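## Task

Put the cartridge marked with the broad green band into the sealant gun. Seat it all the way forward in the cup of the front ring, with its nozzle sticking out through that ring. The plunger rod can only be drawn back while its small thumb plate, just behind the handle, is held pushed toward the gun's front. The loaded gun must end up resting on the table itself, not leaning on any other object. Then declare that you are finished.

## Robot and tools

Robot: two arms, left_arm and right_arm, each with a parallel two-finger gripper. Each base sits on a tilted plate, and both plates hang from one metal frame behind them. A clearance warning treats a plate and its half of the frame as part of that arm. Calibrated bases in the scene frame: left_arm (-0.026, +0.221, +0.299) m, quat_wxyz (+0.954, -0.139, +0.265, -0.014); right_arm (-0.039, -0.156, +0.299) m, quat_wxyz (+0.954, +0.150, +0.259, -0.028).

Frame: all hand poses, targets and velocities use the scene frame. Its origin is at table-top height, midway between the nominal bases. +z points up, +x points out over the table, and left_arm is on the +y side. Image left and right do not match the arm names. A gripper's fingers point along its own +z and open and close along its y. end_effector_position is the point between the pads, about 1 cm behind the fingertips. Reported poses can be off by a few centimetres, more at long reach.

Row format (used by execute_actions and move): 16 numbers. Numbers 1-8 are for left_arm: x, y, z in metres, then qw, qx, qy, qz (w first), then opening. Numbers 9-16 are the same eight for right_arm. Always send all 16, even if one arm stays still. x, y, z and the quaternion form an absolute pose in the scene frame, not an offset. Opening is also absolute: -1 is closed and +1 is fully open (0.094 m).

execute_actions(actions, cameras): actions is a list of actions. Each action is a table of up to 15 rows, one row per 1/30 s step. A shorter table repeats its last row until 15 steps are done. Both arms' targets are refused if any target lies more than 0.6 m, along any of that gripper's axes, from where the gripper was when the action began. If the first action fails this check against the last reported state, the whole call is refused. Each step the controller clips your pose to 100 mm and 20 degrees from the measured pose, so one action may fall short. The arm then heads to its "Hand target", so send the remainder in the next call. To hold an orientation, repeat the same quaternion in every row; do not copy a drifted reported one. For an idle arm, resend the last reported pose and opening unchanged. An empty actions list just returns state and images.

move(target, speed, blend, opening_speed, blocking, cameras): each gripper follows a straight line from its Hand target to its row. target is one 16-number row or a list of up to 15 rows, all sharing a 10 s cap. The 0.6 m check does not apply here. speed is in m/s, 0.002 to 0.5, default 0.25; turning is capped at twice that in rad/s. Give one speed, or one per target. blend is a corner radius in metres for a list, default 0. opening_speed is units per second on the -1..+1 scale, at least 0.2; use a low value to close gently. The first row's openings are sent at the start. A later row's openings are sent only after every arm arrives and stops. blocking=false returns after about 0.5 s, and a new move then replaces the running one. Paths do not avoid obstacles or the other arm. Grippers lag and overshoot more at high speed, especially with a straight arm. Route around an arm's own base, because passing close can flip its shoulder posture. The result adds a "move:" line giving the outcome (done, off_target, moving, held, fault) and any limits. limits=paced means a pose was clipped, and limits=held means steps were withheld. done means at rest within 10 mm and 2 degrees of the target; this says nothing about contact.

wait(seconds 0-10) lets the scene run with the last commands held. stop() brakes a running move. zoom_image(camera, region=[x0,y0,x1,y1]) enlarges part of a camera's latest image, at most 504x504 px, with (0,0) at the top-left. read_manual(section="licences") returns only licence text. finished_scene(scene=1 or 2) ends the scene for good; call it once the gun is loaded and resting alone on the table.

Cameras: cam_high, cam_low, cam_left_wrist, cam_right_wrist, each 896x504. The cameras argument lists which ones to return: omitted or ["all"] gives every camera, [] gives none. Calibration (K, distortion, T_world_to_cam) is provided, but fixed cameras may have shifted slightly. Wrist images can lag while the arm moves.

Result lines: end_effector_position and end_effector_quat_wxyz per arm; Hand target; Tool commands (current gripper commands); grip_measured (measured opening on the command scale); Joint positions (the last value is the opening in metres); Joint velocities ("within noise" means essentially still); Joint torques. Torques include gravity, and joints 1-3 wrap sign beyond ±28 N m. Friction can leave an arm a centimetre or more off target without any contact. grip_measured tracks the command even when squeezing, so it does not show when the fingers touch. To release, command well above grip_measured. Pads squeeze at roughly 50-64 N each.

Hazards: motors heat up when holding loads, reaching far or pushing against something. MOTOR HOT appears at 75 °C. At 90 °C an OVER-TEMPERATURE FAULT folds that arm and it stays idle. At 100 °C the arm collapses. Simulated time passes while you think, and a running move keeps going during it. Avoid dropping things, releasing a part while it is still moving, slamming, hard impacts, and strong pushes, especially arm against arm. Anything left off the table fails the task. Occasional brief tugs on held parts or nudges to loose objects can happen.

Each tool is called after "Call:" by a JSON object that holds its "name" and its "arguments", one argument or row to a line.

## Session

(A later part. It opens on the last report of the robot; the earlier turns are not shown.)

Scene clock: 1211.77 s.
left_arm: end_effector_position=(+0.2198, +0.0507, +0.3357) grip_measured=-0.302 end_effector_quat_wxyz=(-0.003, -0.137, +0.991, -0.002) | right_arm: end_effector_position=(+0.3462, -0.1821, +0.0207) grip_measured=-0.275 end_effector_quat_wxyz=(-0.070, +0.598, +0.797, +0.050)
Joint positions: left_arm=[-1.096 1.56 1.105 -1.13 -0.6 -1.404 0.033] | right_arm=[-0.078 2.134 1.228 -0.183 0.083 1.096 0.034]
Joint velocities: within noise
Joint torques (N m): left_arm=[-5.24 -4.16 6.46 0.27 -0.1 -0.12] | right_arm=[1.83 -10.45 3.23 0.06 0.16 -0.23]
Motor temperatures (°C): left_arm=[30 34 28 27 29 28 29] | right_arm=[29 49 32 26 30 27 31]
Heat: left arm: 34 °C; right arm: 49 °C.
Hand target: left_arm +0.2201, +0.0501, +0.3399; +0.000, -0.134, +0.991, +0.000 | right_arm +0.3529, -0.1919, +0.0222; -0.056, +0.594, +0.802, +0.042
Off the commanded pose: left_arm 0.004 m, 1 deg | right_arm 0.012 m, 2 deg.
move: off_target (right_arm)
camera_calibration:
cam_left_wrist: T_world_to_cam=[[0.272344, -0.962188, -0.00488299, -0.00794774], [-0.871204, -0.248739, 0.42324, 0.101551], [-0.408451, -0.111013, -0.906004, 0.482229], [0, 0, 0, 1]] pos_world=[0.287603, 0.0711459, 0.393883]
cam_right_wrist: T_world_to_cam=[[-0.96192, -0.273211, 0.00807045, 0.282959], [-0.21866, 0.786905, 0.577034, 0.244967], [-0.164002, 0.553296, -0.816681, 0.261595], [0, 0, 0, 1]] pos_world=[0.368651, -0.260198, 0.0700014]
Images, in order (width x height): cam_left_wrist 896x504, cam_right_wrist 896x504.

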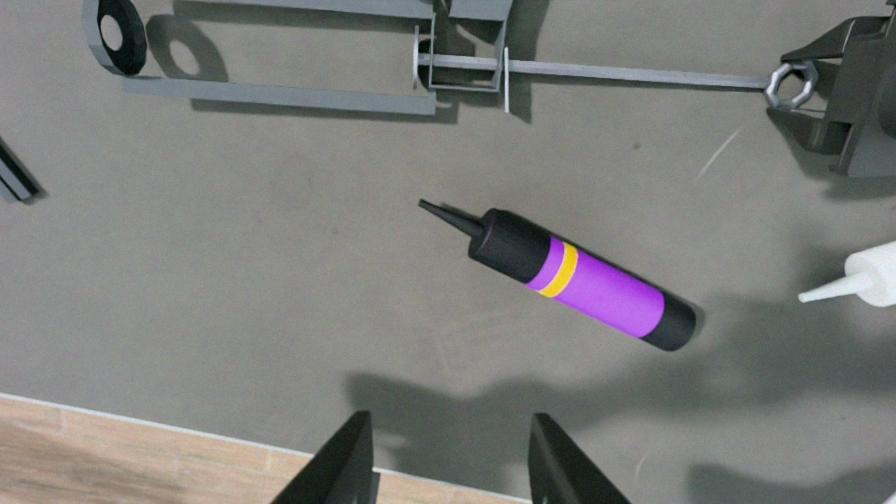

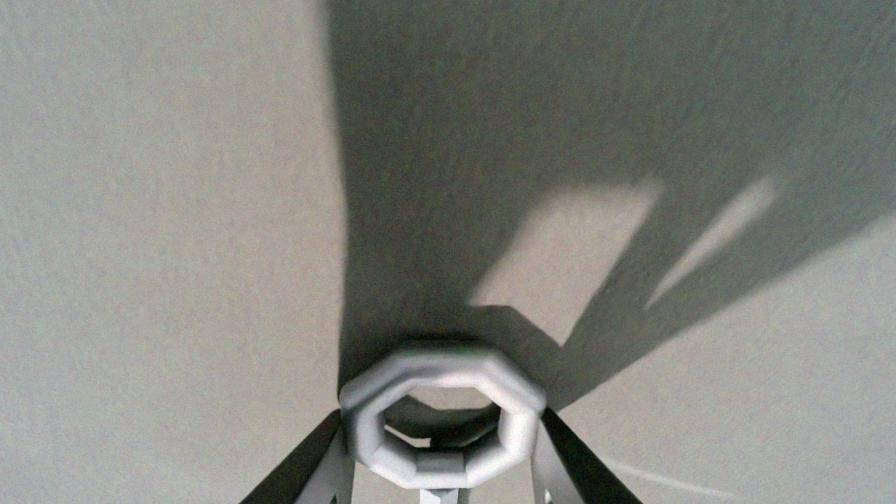

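Call:
{"name": "move", "arguments": {
  "target": [
    [0.2520,0.0700,0.12,0,-0.1340,0.9910,0,1, 0.351,-0.188,0.022,-0.0561,0.5934,0.8020,0.0415,0.3],
    [0.2520,0.0700,0.080,0,-0.1340,0.9910,0,1, 0.351,-0.188,0.100,-0.0561,0.5934,0.8020,0.0415,0.3]
  ],
  "speed": 0.2,
  "cameras": ["cam_left_wrist","cam_right_wrist"]
}}

Scene clock: 1267.77 s.
left_arm: end_effector_position=(+0.2539, +0.0716, +0.0856) grip_measured=+0.998 end_effector_quat_wxyz=(+0.002, -0.139, +0.990, -0.001) | right_arm: end_effector_position=(+0.3540, -0.1894, +0.0954) grip_measured=+0.298 end_effector_quat_wxyz=(-0.055, +0.595, +0.801, +0.047)
Joint positions: left_arm=[-0.498 2.065 0.837 0.024 -0.5 -0.711 0.094] | right_arm=[-0.035 1.883 1.149 -0.337 0.123 1.122 0.061]
Joint velocities: within noise
Joint torques (N m): left_arm=[-4.51 -5.75 1.84 0.65 -0.04 0.06] | right_arm=[3.11 -10.93 1.85 0.08 0.01 0.1]
Motor temperatures (°C): left_arm=[31 33 29 27 27 28 28] | right_arm=[29 45 32 26 29 26 31]
Heat: left arm: 33 °C; right arm: 45 °C.
Hand target: left_arm +0.2519, +0.0700, +0.0802; +0.000, -0.134, +0.991, +0.000 | right_arm +0.3511, -0.1881, +0.0999; -0.056, +0.593, +0.802, +0.042
Off the commanded pose: left_arm 0.006 m, 1 deg | right_arm 0.006 m, 1 deg.
move: done
camera_calibration:
cam_left_wrist: T_world_to_cam=[[0.276319, -0.961051, -0.00535102, 0.000593128], [-0.87458, -0.253757, 0.41318, 0.244355], [-0.398445, -0.10949, -0.910634, 0.269616], [0, 0, 0, 1]] pos_world=[0.320971, 0.0920971, 0.144562]
cam_right_wrist: T_world_to_cam=[[-0.959627, -0.281231, -0.00502772, 0.286811], [-0.236724, 0.797845, 0.554441, 0.220031], [-0.151915, 0.533247, -0.832208, 0.321315], [0, 0, 0, 1]] pos_world=[0.376131, -0.26623, 0.146849]
Images, in order (width x height): cam_left_wrist 896x504, cam_right_wrist 896x504.

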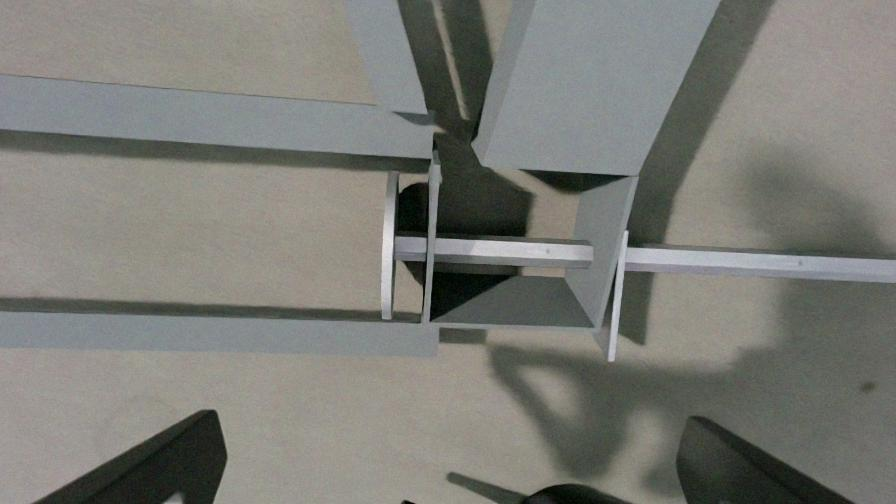

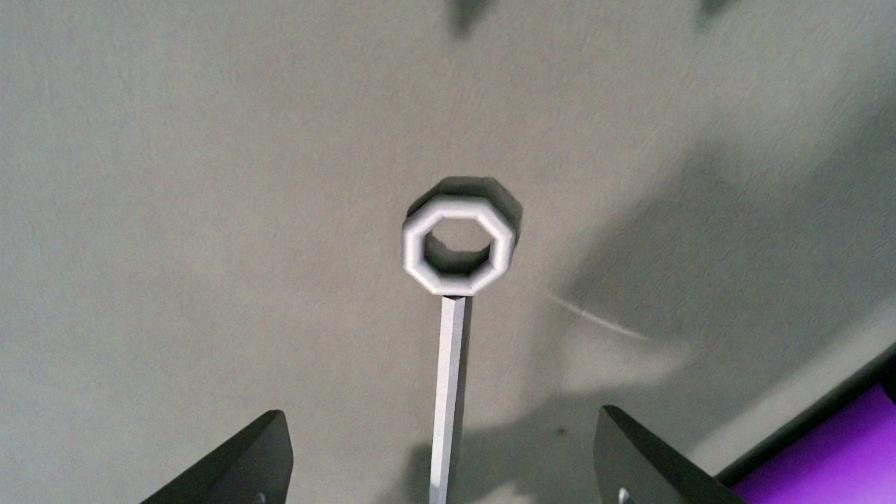

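Call:
{"name": "move", "arguments": {
  "target": [
    [0.2553,0.0575,0.045,0,-0.1219,0.9925,0,1, 0.30,-0.30,0.22,0,0.4305,0.9026,0,1],
    [0.2553,0.0572,0.0200,0,-0.1219,0.9925,0,1, 0.30,-0.30,0.22,0,0.4305,0.9026,0,1]
  ],
  "speed": 0.1,
  "cameras": ["cam_left_wrist"]
}}

Scene clock: 1280.80 s.
left_arm: end_effector_position=(+0.2601, +0.0587, +0.0265) grip_measured=+0.998 end_effector_quat_wxyz=(+0.004, -0.128, +0.992, -0.001) | right_arm: end_effector_position=(+0.3040, -0.2998, +0.2149) grip_measured=+0.998 end_effector_quat_wxyz=(-0.001, +0.431, +0.902, -0.001)
Joint positions: left_arm=[-0.439 2.304 0.97 0.162 -0.48 -0.626 0.094] | right_arm=[-0.269 1.362 0.997 -0.613 0.132 0.525 0.094]
Joint velocities: within noise
Joint torques (N m): left_arm=[-4.9 -6.24 1.03 0.72 0 0.13] | right_arm=[0.14 -10.09 3.23 0.13 -0.09 -0.06]
Motor temperatures (°C): left_arm=[31 33 29 27 27 28 28] | right_arm=[29 47 32 26 29 26 30]
Heat: left arm: 33 °C; right arm: 47 °C.
Hand target: left_arm +0.2552, +0.0573, +0.0203; +0.000, -0.122, +0.993, +0.000 | right_arm +0.3001, -0.3001, +0.2198; +0.000, +0.431, +0.903, +0.000
Off the commanded pose: left_arm 0.008 m, 1 deg | right_arm 0.006 m, 0 deg.
move: done
camera_calibration:
cam_left_wrist: T_world_to_cam=[[0.255519, -0.96679, -0.00512585, -0.00800908], [-0.881026, -0.235029, 0.410554, 0.271518], [-0.398125, -0.100388, -0.911822, 0.21634], [0, 0, 0, 1]] pos_world=[0.327391, 0.0777893, 0.0857495]
Images, in order (width x height): cam_left_wrist 896x504.

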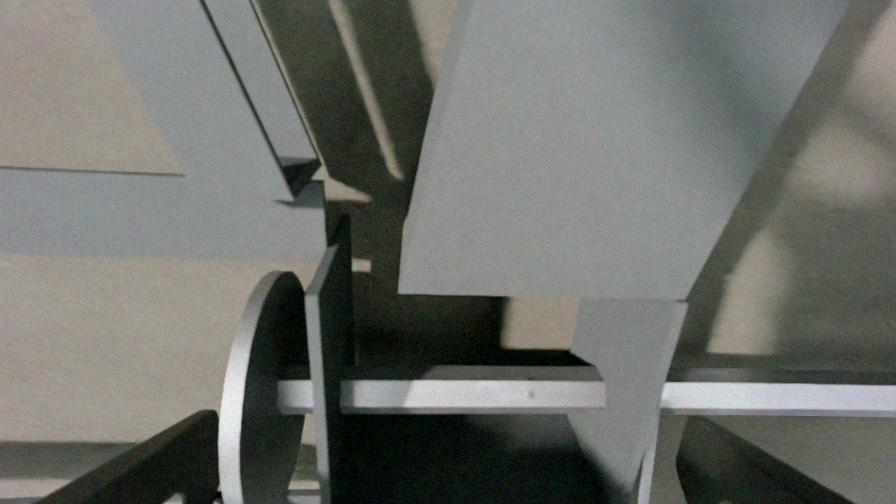

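Call:
{"name": "move", "arguments": {
  "target": [
    [0.2553,0.0572,0.0200,0,-0.1219,0.9925,0,0.1, 0.30,-0.30,0.22,0,0.4305,0.9026,0,1]
  ],
  "speed": 0.1,
  "opening_speed": 0.3,
  "cameras": ["cam_left_wrist"]
}}

Scene clock: 1288.03 s.
left_arm: end_effector_position=(+0.2609, +0.0575, +0.0266) grip_measured=+0.165 end_effector_quat_wxyz=(+0.004, -0.126, +0.992, -0.004) | right_arm: end_effector_position=(+0.3037, -0.2996, +0.2149) grip_measured=+0.998 end_effector_quat_wxyz=(-0.002, +0.431, +0.903, -0.001)
Joint positions: left_arm=[-0.439 2.304 0.97 0.167 -0.475 -0.62 0.055] | right_arm=[-0.269 1.362 0.997 -0.614 0.131 0.524 0.094]
Joint velocities: within noise
Joint torques (N m): left_arm=[-4.98 -6.13 1.07 0.63 -0.05 0.04] | right_arm=[0.08 -10.02 3.25 0.16 -0.04 -0.05]
Motor temperatures (°C): left_arm=[31 33 28 27 27 28 28] | right_arm=[29 47 32 26 29 26 30]
Heat: left arm: 33 °C; right arm: 47 °C.
Hand target: left_arm +0.2551, +0.0573, +0.0203; +0.000, -0.122, +0.993, +0.000 | right_arm +0.3000, -0.3000, +0.2198; +0.000, +0.431, +0.903, +0.000
Off the commanded pose: left_arm 0.009 m, 1 deg | right_arm 0.006 m, 0 deg.
move: done
camera_calibration:
cam_left_wrist: T_world_to_cam=[[0.251211, -0.967931, 0.0016374, -0.00843162], [-0.883149, -0.228514, 0.40967, 0.272143], [-0.396158, -0.10436, -0.912233, 0.216275], [0, 0, 0, 1]] pos_world=[0.32814, 0.0765977, 0.0858184]
Images, in order (width x height): cam_left_wrist 896x504.

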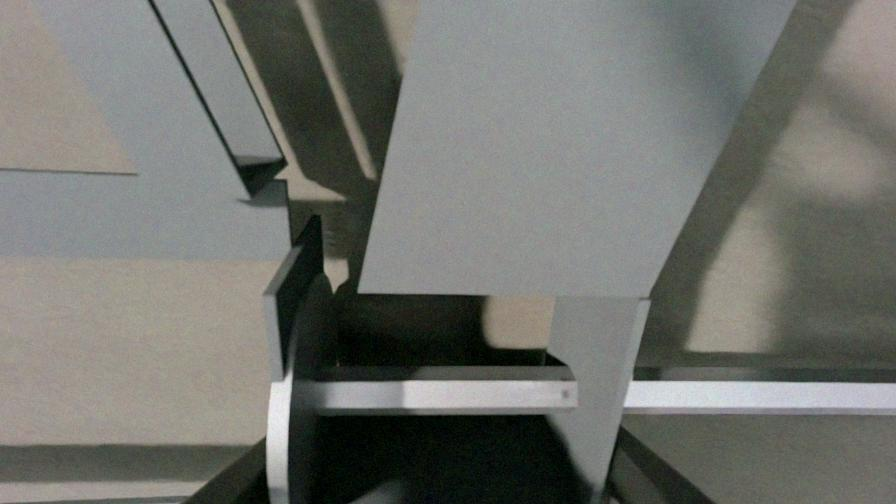

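Call:
{"name": "move", "arguments": {
  "target": [
    [0.2553,0.0572,0.0210,0,-0.1219,0.9925,0,0.6, 0.30,-0.40,0.22,0,0.4313,0.9022,0,1],
    [0.2553,0.0572,0.110,0,-0.1219,0.9925,0,0.6, 0.285,-0.420,0.12,0,0.4313,0.9022,0,1]
  ],
  "speed": 0.15,
  "cameras": ["cam_left_wrist","cam_right_wrist"]
}}

Scene clock: 1316.07 s.
left_arm: end_effector_position=(+0.2570, +0.0568, +0.1045) grip_measured=+0.598 end_effector_quat_wxyz=(-0.001, -0.124, +0.992, -0.003) | right_arm: end_effector_position=(+0.2896, -0.4198, +0.1261) grip_measured=+0.998 end_effector_quat_wxyz=(+0.004, +0.430, +0.903, -0.002)
Joint positions: left_arm=[-0.557 2.032 0.879 -0.084 -0.514 -0.746 0.075] | right_arm=[-0.649 1.734 1.174 -0.399 -0.084 0.211 0.094]
Joint velocities: within noise
Joint torques (N m): left_arm=[-6.02 -9.29 1.4 0.34 -0.13 -0.11] | right_arm=[-1.52 -8.83 3.1 0.38 -0.07 -0.05]
Motor temperatures (°C): left_arm=[31 34 28 27 27 28 29] | right_arm=[29 46 32 26 29 26 29]
Heat: left arm: 34 °C; right arm: 46 °C.
Hand target: left_arm +0.2554, +0.0572, +0.1098; +0.000, -0.122, +0.993, +0.000 | right_arm +0.2850, -0.4199, +0.1202; +0.000, +0.431, +0.902, +0.000
Off the commanded pose: left_arm 0.006 m, 0 deg | right_arm 0.008 m, 1 deg.
move: done
camera_calibration:
cam_left_wrist: T_world_to_cam=[[0.24682, -0.96906, -0.00178771, -0.00669548], [-0.879759, -0.224848, 0.418888, 0.234624], [-0.406329, -0.101817, -0.908036, 0.287831], [0, 0, 0, 1]] pos_world=[0.32502, 0.0755724, 0.163068]
cam_right_wrist: T_world_to_cam=[[-0.781787, -0.623536, 0.0034469, -0.035845], [-0.564941, 0.710638, 0.419328, 0.447009], [-0.263916, 0.325878, -0.907828, 0.414886], [0, 0, 0, 1]] pos_world=[0.334005, -0.475215, 0.189326]
Images, in order (width x height): cam_left_wrist 896x504, cam_right_wrist 896x504.

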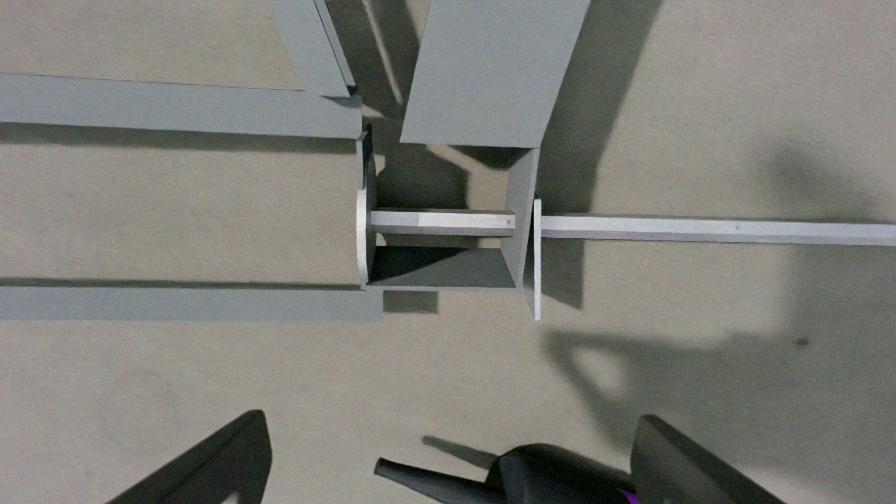

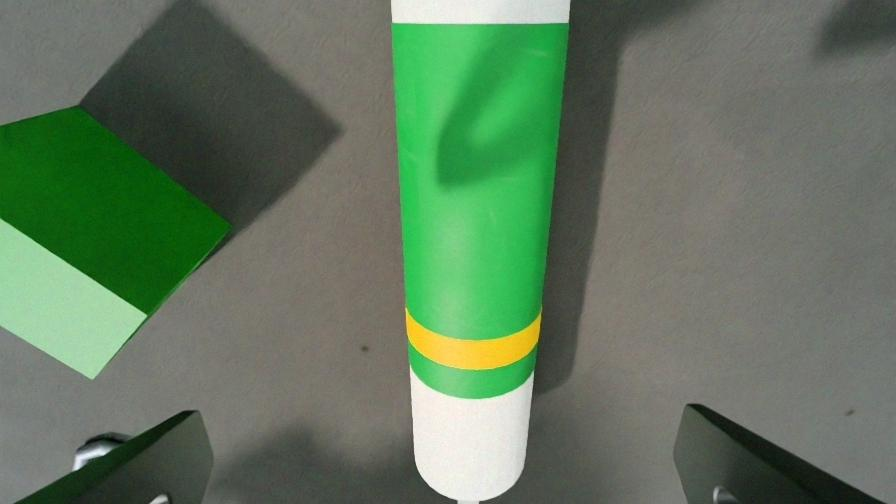

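Call:
{"name": "move", "arguments": {
  "target": [
    [0.20,0.20,0.25,0,-0.1219,0.9925,0,0.6, 0.2765,-0.4268,0.060,0,0.4313,0.9022,0,1],
    [0.20,0.25,0.25,0,-0.1219,0.9925,0,0.6, 0.2765,-0.4268,0.023,0,0.4313,0.9022,0,1]
  ],
  "speed": [0.25,0.1],
  "cameras": ["cam_left_wrist","cam_right_wrist"]
}}

Scene clock: 1332.37 s.
left_arm: end_effector_position=(+0.2072, +0.2495, +0.2502) grip_measured=+0.598 end_effector_quat_wxyz=(+0.007, -0.128, +0.992, +0.000) | right_arm: end_effector_position=(+0.2759, -0.4256, +0.0292) grip_measured=+0.998 end_effector_quat_wxyz=(-0.001, +0.430, +0.903, -0.001)
Joint positions: left_arm=[-0.151 0.848 0.51 -0.711 -0.354 -0.341 0.075] | right_arm=[-0.661 2.05 1.241 -0.162 -0.091 0.2 0.094]
Joint velocities: within noise
Joint torques (N m): left_arm=[-0.2 -4.03 4.1 0.42 0.02 0.06] | right_arm=[-1.28 -8.9 3.63 0.39 -0.06 0.02]
Motor temperatures (°C): left_arm=[31 34 28 27 27 28 28] | right_arm=[29 43 32 26 29 26 29]
Heat: left arm: 34 °C; right arm: 43 °C.
Hand target: left_arm +0.2002, +0.2499, +0.2499; +0.000, -0.122, +0.993, +0.000 | right_arm +0.2764, -0.4268, +0.0232; +0.000, +0.431, +0.902, +0.000
Off the commanded pose: left_arm 0.007 m, 1 deg | right_arm 0.006 m, 0 deg.
move: done
camera_calibration:
cam_left_wrist: T_world_to_cam=[[0.25569, -0.966745, -0.00520749, 0.191074], [-0.883852, -0.235942, 0.403903, 0.180406], [-0.391699, -0.0986713, -0.914787, 0.417341], [0, 0, 0, 1]] pos_world=[0.274068, 0.268464, 0.309907]
cam_right_wrist: T_world_to_cam=[[-0.781808, -0.62349, 0.00607806, -0.049907], [-0.561084, 0.707741, 0.429287, 0.481444], [-0.271958, 0.33221, -0.903147, 0.329956], [0, 0, 0, 1]] pos_world=[0.320847, -0.481468, 0.0916244]
Images, in order (width x height): cam_left_wrist 896x504, cam_right_wrist 896x504.

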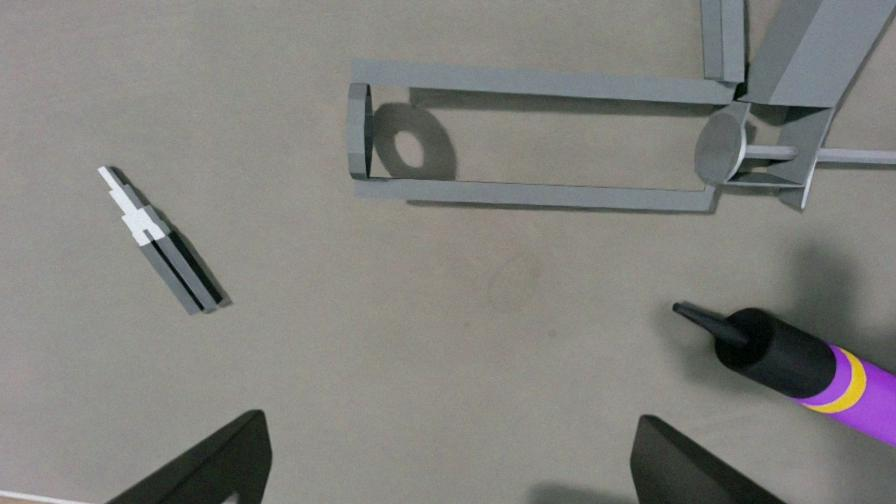

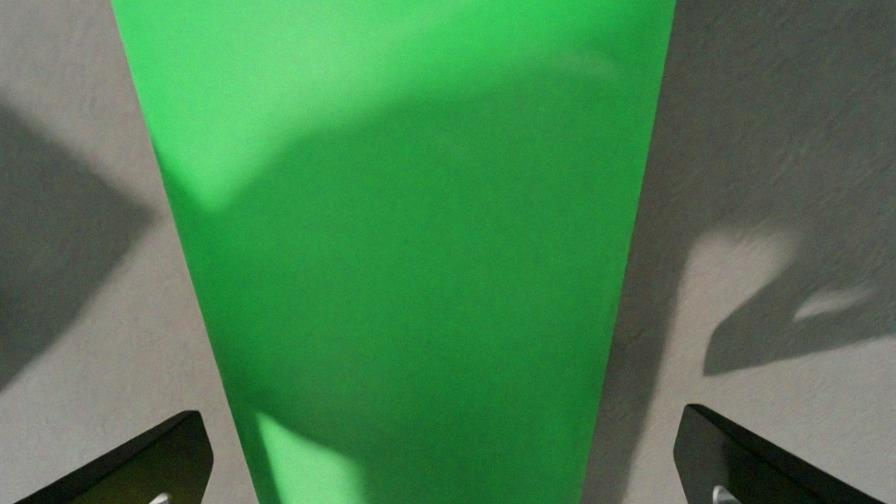

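Call:
{"name": "move", "arguments": {
  "target": [
    [0.20,0.25,0.25,0,-0.1219,0.9925,0,0.6, 0.2810,-0.4230,0.023,0,0.4313,0.9022,0,0.5],
    [0.20,0.25,0.25,0,-0.1219,0.9925,0,0.6, 0.2810,-0.4230,0.023,0,0.4313,0.9022,0,0.0]
  ],
  "speed": 0.06,
  "opening_speed": 0.5,
  "cameras": ["cam_right_wrist"]
}}

Scene clock: 1341.60 s.
left_arm: end_effector_position=(+0.2069, +0.2494, +0.2502) grip_measured=+0.598 end_effector_quat_wxyz=(+0.007, -0.128, +0.992, +0.000) | right_arm: end_effector_position=(+0.2787, -0.4223, +0.0289) grip_measured=+0.024 end_effector_quat_wxyz=(-0.001, +0.431, +0.902, +0.001)
Joint positions: left_arm=[-0.151 0.848 0.51 -0.713 -0.354 -0.34 0.075] | right_arm=[-0.652 2.05 1.241 -0.161 -0.091 0.208 0.048]
Joint velocities: within noise
Joint torques (N m): left_arm=[-0.18 -4.11 4.1 0.38 0.01 0.08] | right_arm=[-0.76 -8.95 4.04 0.34 0.04 0.05]
Motor temperatures (°C): left_arm=[31 33 28 27 27 28 28] | right_arm=[29 43 32 26 29 26 29]
Heat: left arm: 33 °C; right arm: 43 °C.
Hand target: left_arm +0.2002, +0.2499, +0.2499; +0.000, -0.122, +0.993, +0.000 | right_arm +0.2809, -0.4230, +0.0231; +0.000, +0.431, +0.902, +0.000
Off the commanded pose: left_arm 0.007 m, 1 deg | right_arm 0.006 m, 0 deg.
move: done
camera_calibration:
cam_right_wrist: T_world_to_cam=[[-0.782517, -0.622628, 0.00121555, -0.0449615], [-0.561676, 0.706752, 0.430142, 0.480526], [-0.268678, 0.33591, -0.90276, 0.329974], [0, 0, 0, 1]] pos_world=[0.323374, -0.478449, 0.0912479]
Images, in order (width x height): cam_right_wrist 896x504.

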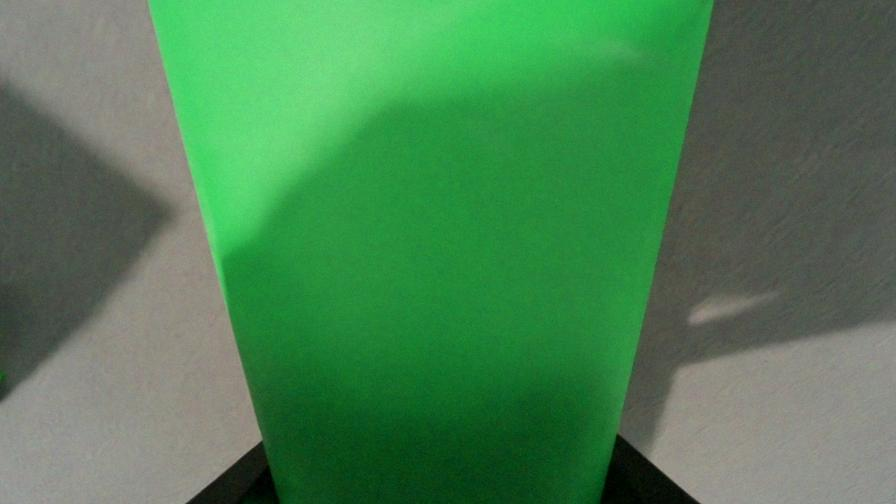

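Call:
{"name": "move", "arguments": {
  "target": [
    [0.20,0.25,0.25,0,-0.1219,0.9925,0,0.6, 0.2810,-0.4230,0.15,0,0.4313,0.9022,0,0.0],
    [0.20,0.25,0.25,0,-0.1219,0.9925,0,0.6, 0.250,-0.220,0.15,0,0.6561,0.7547,0,0.0]
  ],
  "speed": [0.1,0.15],
  "blend": 0.02
}}

Scene clock: 1350.63 s.
left_arm: end_effector_position=(+0.2068, +0.2494, +0.2502) grip_measured=+0.598 end_effector_quat_wxyz=(+0.006, -0.128, +0.992, +0.000) | right_arm: end_effector_position=(+0.2435, -0.2164, +0.1418) grip_measured=+0.021 end_effector_quat_wxyz=(-0.019, +0.654, +0.756, -0.001)
Joint positions: left_arm=[-0.151 0.848 0.51 -0.713 -0.354 -0.34 0.075] | right_arm=[-0.084 1.474 0.623 -0.187 0.214 1.225 0.048]
Joint velocities: within noise
Joint torques (N m): left_arm=[-0.18 -4.1 4.15 0.41 0 0.08] | right_arm=[2.07 -9.42 1.83 0.2 0.18 0.1]
Motor temperatures (°C): left_arm=[30 33 28 26 27 28 28] | right_arm=[29 44 32 26 29 26 30]
Heat: left arm: 33 °C; right arm: 44 °C.
Hand target: left_arm +0.2003, +0.2500, +0.2499; +0.000, -0.122, +0.993, +0.000 | right_arm +0.2501, -0.2199, +0.1497; +0.000, +0.656, +0.755, +0.000
Off the commanded pose: left_arm 0.007 m, 1 deg | right_arm 0.011 m, 2 deg.
move: off_target (right_arm)
camera_calibration:
cam_left_wrist: T_world_to_cam=[[0.254427, -0.967079, -0.00498588, 0.191357], [-0.883553, -0.234543, 0.405368, 0.179276], [-0.393192, -0.0987314, -0.91414, 0.417342], [0, 0, 0, 1]] pos_world=[0.273809, 0.26831, 0.30979]
cam_right_wrist: T_world_to_cam=[[-0.990206, -0.136724, 0.0282477, 0.207388], [-0.109272, 0.884923, 0.452736, 0.191891], [-0.0868971, 0.445215, -0.891197, 0.331096], [0, 0, 0, 1]] pos_world=[0.255097, -0.288863, 0.202338]

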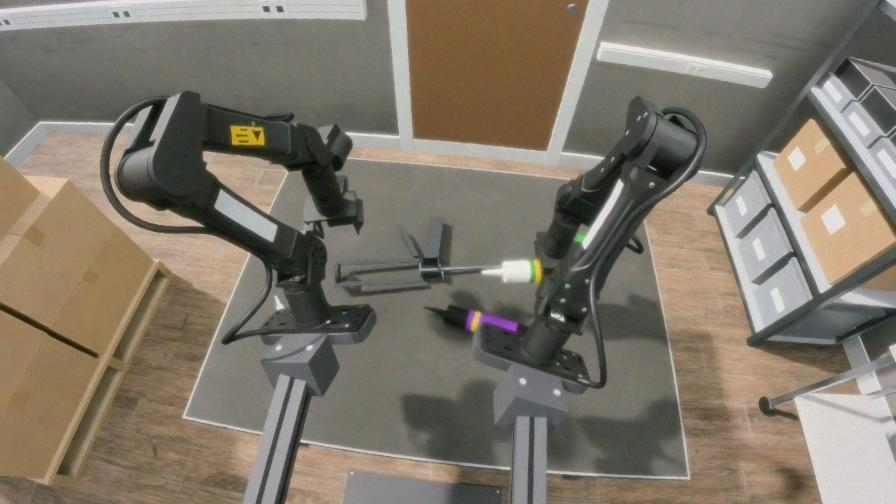

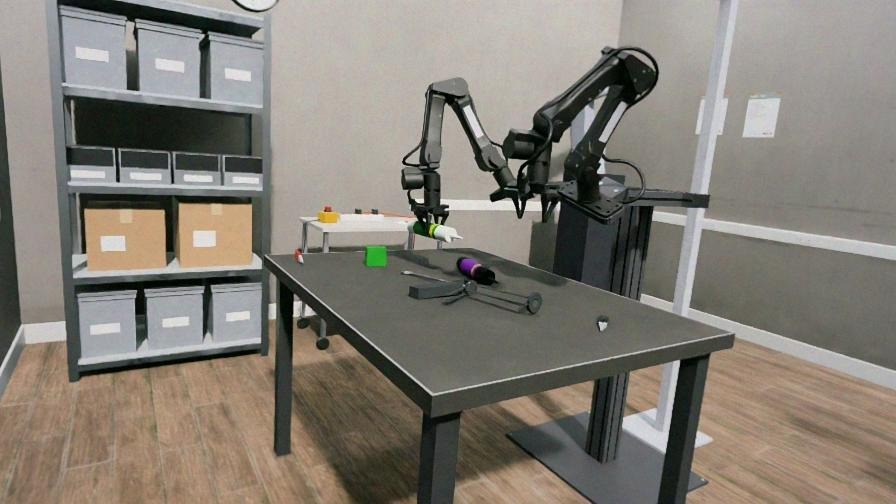

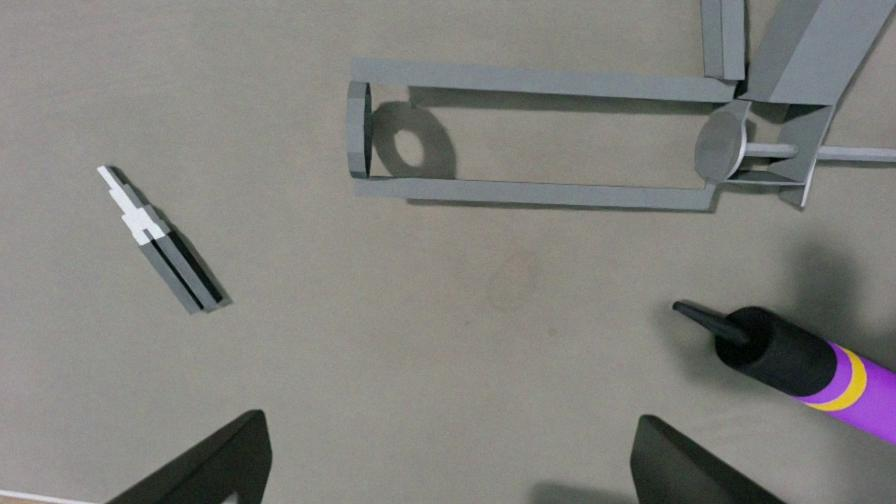

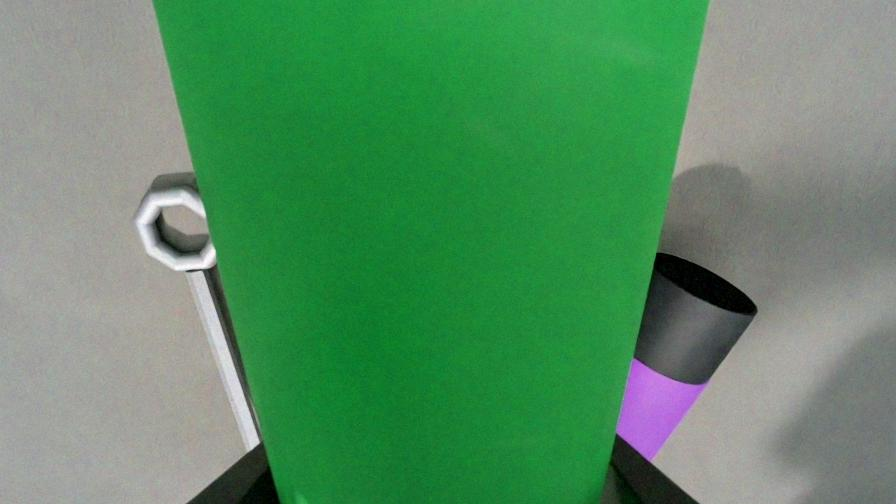

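Call:
{"name": "move", "arguments": {
  "target": [
    [0.20,0.25,0.25,0,-0.1219,0.9925,0,0.6, 0.243,-0.170,0.10,0,0.6561,0.7547,0,0.0],
    [0.20,0.25,0.25,0,-0.1219,0.9925,0,0.6, 0.243,-0.168,0.0235,0,0.6561,0.7547,0,0.0]
  ],
  "speed": [0.12,0.06],
  "cameras": ["cam_low","cam_left_wrist","cam_right_wrist"]
}}

Scene clock: 1382.27 s.
left_arm: end_effector_position=(+0.2067, +0.2494, +0.2502) grip_measured=+0.598 end_effector_quat_wxyz=(+0.006, -0.128, +0.992, +0.000) | right_arm: end_effector_position=(+0.2422, -0.1659, +0.0260) grip_measured=+0.021 end_effector_quat_wxyz=(-0.005, +0.657, +0.754, +0.003)
Joint positions: left_arm=[-0.151 0.848 0.51 -0.713 -0.353 -0.34 0.075] | right_arm=[-0.007 2.068 0.7 0.342 0.26 1.293 0.048]
Joint velocities: within noise
Joint torques (N m): left_arm=[-0.12 -4.1 4.07 0.39 0 0.07] | right_arm=[1.96 -6.58 -0.12 0.42 0.11 -0.07]
Motor temperatures (°C): left_arm=[30 32 29 26 27 28 27] | right_arm=[29 44 32 26 28 26 31]
Heat: left arm: 32 °C; right arm: 44 °C.
Hand target: left_arm +0.2002, +0.2499, +0.2499; +0.000, -0.122, +0.993, +0.000 | right_arm +0.2428, -0.1680, +0.0235; +0.000, +0.656, +0.755, +0.000
Off the commanded pose: left_arm 0.007 m, 1 deg | right_arm 0.003 m, 1 deg.
move: done
camera_calibration:
cam_left_wrist: T_world_to_cam=[[0.254294, -0.967115, -0.00474793, 0.1913], [-0.883428, -0.234281, 0.405793, 0.17898], [-0.393561, -0.0989963, -0.913953, 0.417393], [0, 0, 0, 1]] pos_world=[0.273739, 0.268261, 0.309757]
cam_right_wrist: T_world_to_cam=[[-0.991546, -0.129655, 0.00505985, 0.218364], [-0.114243, 0.890844, 0.439711, 0.202014], [-0.0615182, 0.435416, -0.898125, 0.19771], [0, 0, 0, 1]] pos_world=[0.251759, -0.237737, 0.0876354]
Images, in order (width x height): cam_low 896x504, cam_left_wrist 896x504, cam_right_wrist 896x504.

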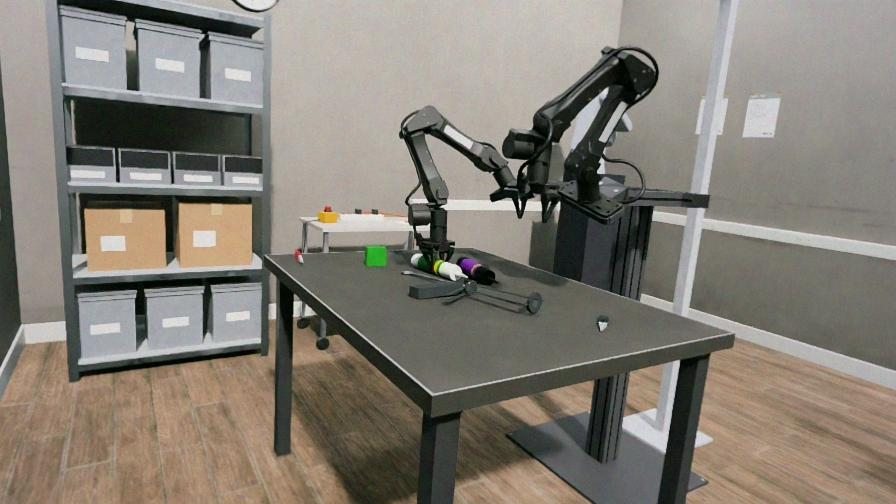

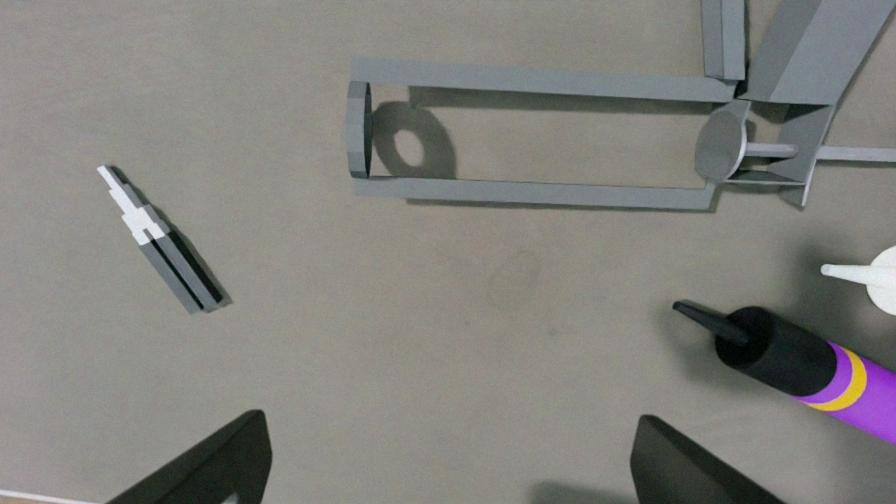

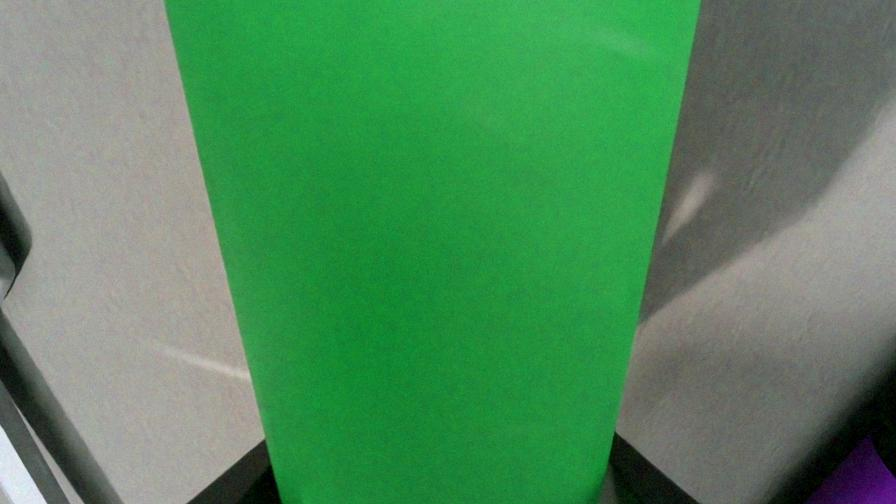

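Call:
{"name": "move", "arguments": {
  "target": [
    [0.20,0.22,0.25,0,-0.1219,0.9925,0,0.8, 0.243,-0.168,0.0250,0,0.6561,0.7547,0,0.55],
    [0.20,0.20,0.25,0,-0.1219,0.9925,0,0.8, 0.243,-0.170,0.15,0,0.6561,0.7547,0,0.9],
    [0.23,-0.02,0.28,0,-0.1219,0.9925,0,0.8, 0.33,-0.40,0.25,0,0.5948,0.8039,0,0.9]
  ],
  "speed": [0.06,0.12,0.25],
  "opening_speed": 1.0
}}

Scene clock: 1394.03 s.
left_arm: end_effector_position=(+0.2327, -0.0181, +0.2804) grip_measured=+0.798 end_effector_quat_wxyz=(-0.002, -0.129, +0.992, -0.009) | right_arm: end_effector_position=(+0.3271, -0.3972, +0.2517) grip_measured=+0.898 end_effector_quat_wxyz=(+0.004, +0.596, +0.803, -0.001)
Joint positions: left_arm=[-1.043 1.849 1.202 -0.882 -0.597 -1.313 0.084] | right_arm=[-0.543 1.471 1.362 -0.848 -0.024 0.684 0.089]
Joint velocities: within noise
Joint torques (N m): left_arm=[-6.49 -4.92 6.27 0.33 -0.12 -0.16] | right_arm=[-0.64 -8.21 7.64 0.17 -0.05 -0.07]
Motor temperatures (°C): left_arm=[30 32 29 26 27 28 27] | right_arm=[29 42 32 26 28 26 30]
Heat: left arm: 32 °C; right arm: 42 °C.
Hand target: left_arm +0.2300, -0.0199, +0.2800; +0.000, -0.122, +0.993, +0.000 | right_arm +0.3300, -0.3999, +0.2500; +0.000, +0.595, +0.804, +0.000
Off the commanded pose: left_arm 0.003 m, 1 deg | right_arm 0.004 m, 0 deg.
move: done
camera_calibration:
cam_left_wrist: T_world_to_cam=[[0.257177, -0.966299, 0.0112567, -0.0789984], [-0.877108, -0.228518, 0.422446, 0.121023], [-0.405637, -0.118517, -0.906318, 0.42912], [0, 0, 0, 1]] pos_world=[0.300534, 0.0021776, 0.338683]
cam_right_wrist: T_world_to_cam=[[-0.959296, -0.2824, 0.000638607, 0.201337], [-0.255787, 0.869849, 0.421825, 0.360992], [-0.119679, 0.404492, -0.906677, 0.515187], [0, 0, 0, 1]] pos_world=[0.347136, -0.465539, 0.314704]

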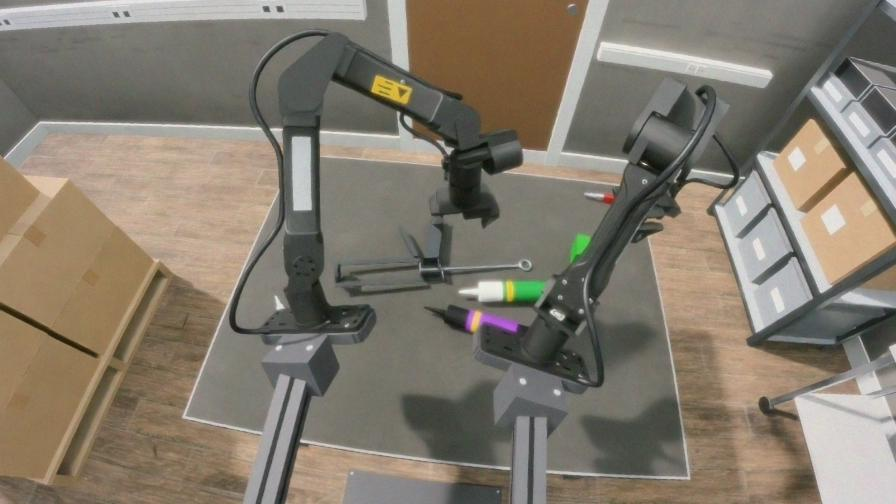

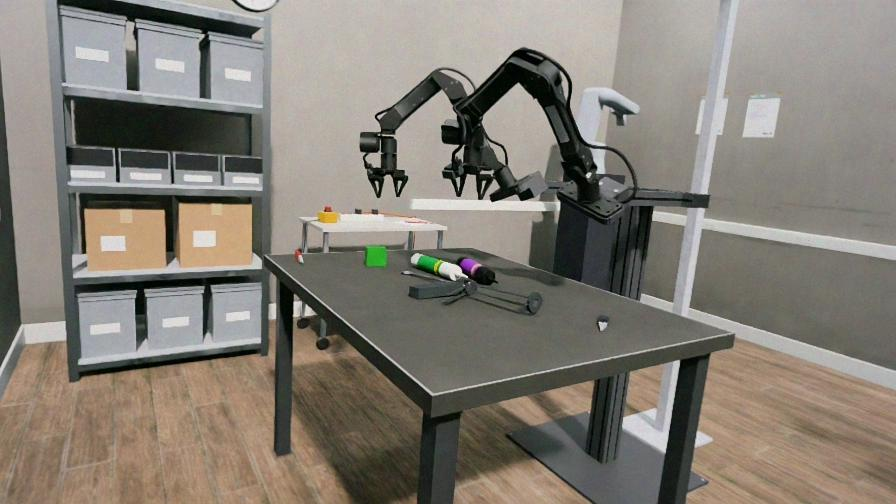

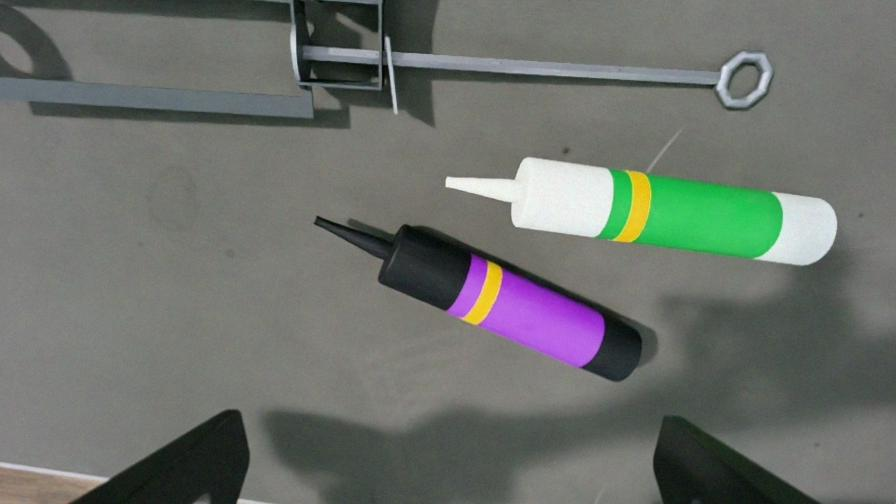

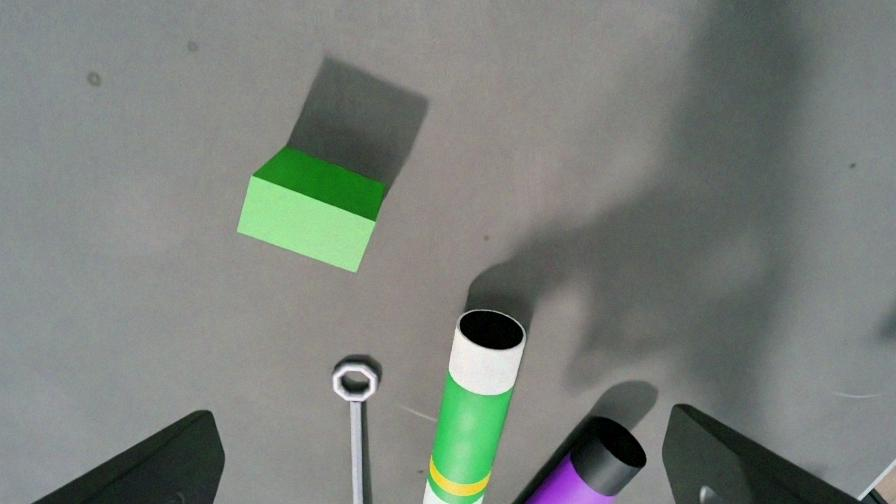

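Call:
{"name": "move", "arguments": {
  "target": [
    [0.215,0.20,0.24,0,0.6157,0.7880,0,0.8, 0.33,-0.40,0.25,0,0.5948,0.8039,0,0.9]
  ],
  "cameras": ["cam_left_wrist","cam_low"]
}}

Call:
{"name": "zoom_image", "arguments": {
  "camera": "cam_low",
  "region": [400, 240, 580, 330]
}}

Scene clock: 1484.13 s.
left_arm: end_effector_position=(+0.2154, +0.2010, +0.2398) grip_measured=+0.798 end_effector_quat_wxyz=(-0.008, +0.616, +0.788, +0.003) | right_arm: end_effector_position=(+0.3268, -0.3970, +0.2517) grip_measured=+0.898 end_effector_quat_wxyz=(+0.003, +0.596, +0.803, -0.001)
Joint positions: left_arm=[-0.414 1.082 0.557 -0.659 -0.478 0.972 0.084] | right_arm=[-0.543 1.471 1.362 -0.85 -0.024 0.683 0.089]
Joint velocities: within noise
Joint torques (N m): left_arm=[-1.02 -4.89 3.48 0.63 0.06 0.1] | right_arm=[-0.66 -8.17 7.57 0.17 -0.07 -0.06]
Motor temperatures (°C): left_arm=[31 33 29 26 27 28 27] | right_arm=[29 38 33 26 28 26 28]
Heat: left arm: 33 °C; right arm: 38 °C.
Hand target: left_arm +0.2151, +0.1999, +0.2400; +0.000, +0.616, +0.788, +0.000 | right_arm +0.3299, -0.3999, +0.2500; +0.000, +0.595, +0.804, +0.000
Off the commanded pose: left_arm 0.001 m, 1 deg | right_arm 0.005 m, 0 deg.
move: done
camera_calibration:
cam_left_wrist: T_world_to_cam=[[-0.969985, -0.243162, -0.00111979, 0.259569], [-0.219804, 0.874819, 0.431715, -0.192484], [-0.103997, 0.419003, -0.90201, 0.237207], [0, 0, 0, 1]] pos_world=[0.234138, 0.132116, 0.297352]
Images, in order (width x height): cam_low 896x504, cam_left_wrist 896x504.

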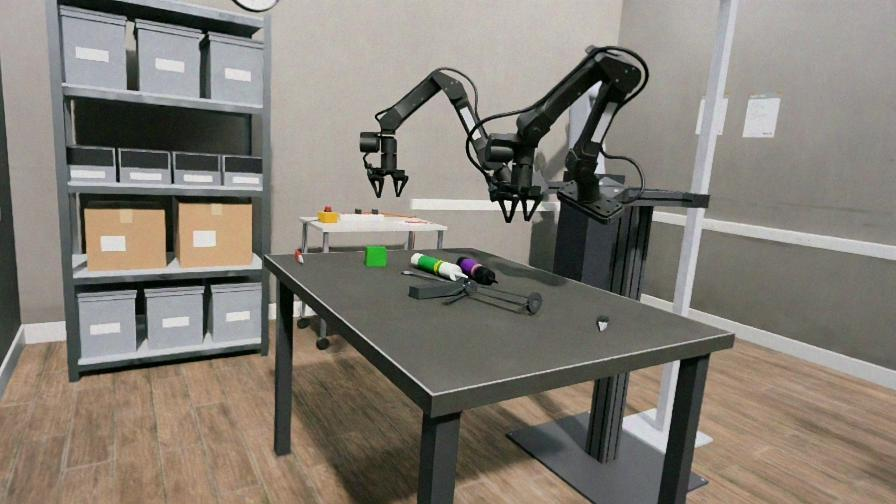

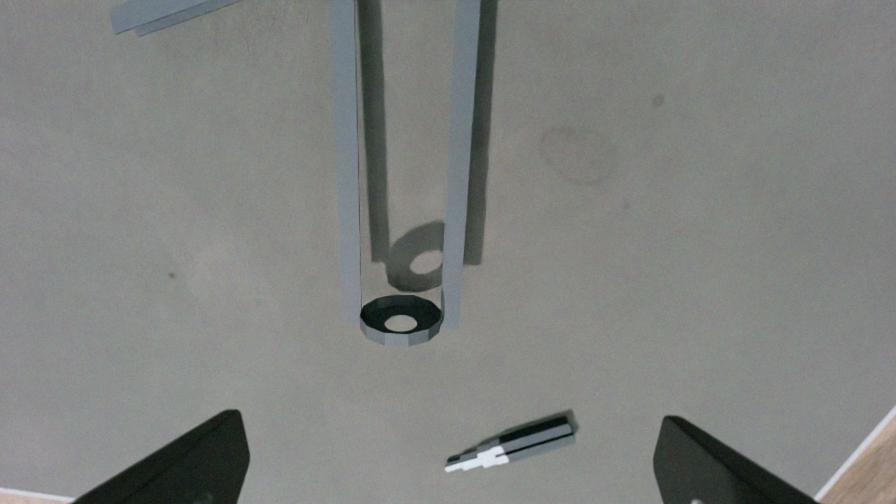

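Scaled by 2.800.

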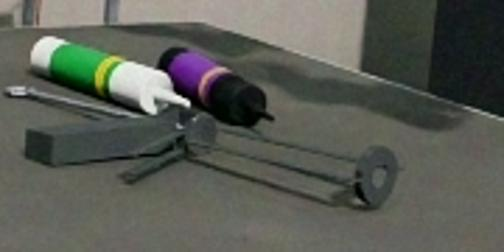

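Call:
{"name": "zoom_image", "arguments": {
  "camera": "cam_left_wrist",
  "region": [320, 230, 500, 380]
}}

Call:
{"name": "zoom_image", "arguments": {
  "camera": "cam_left_wrist",
  "region": [310, 0, 510, 150]
}}

Scaled by 2.800.

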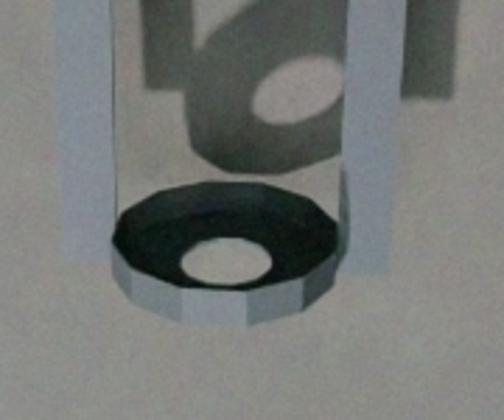

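Scaled by 2.520.

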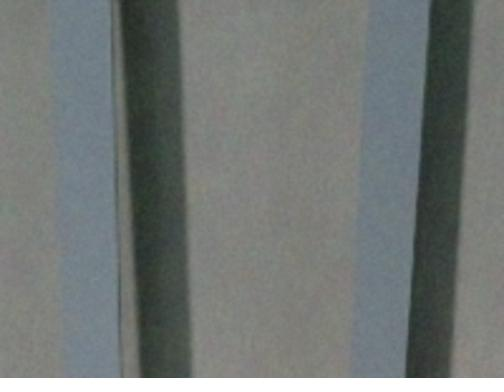

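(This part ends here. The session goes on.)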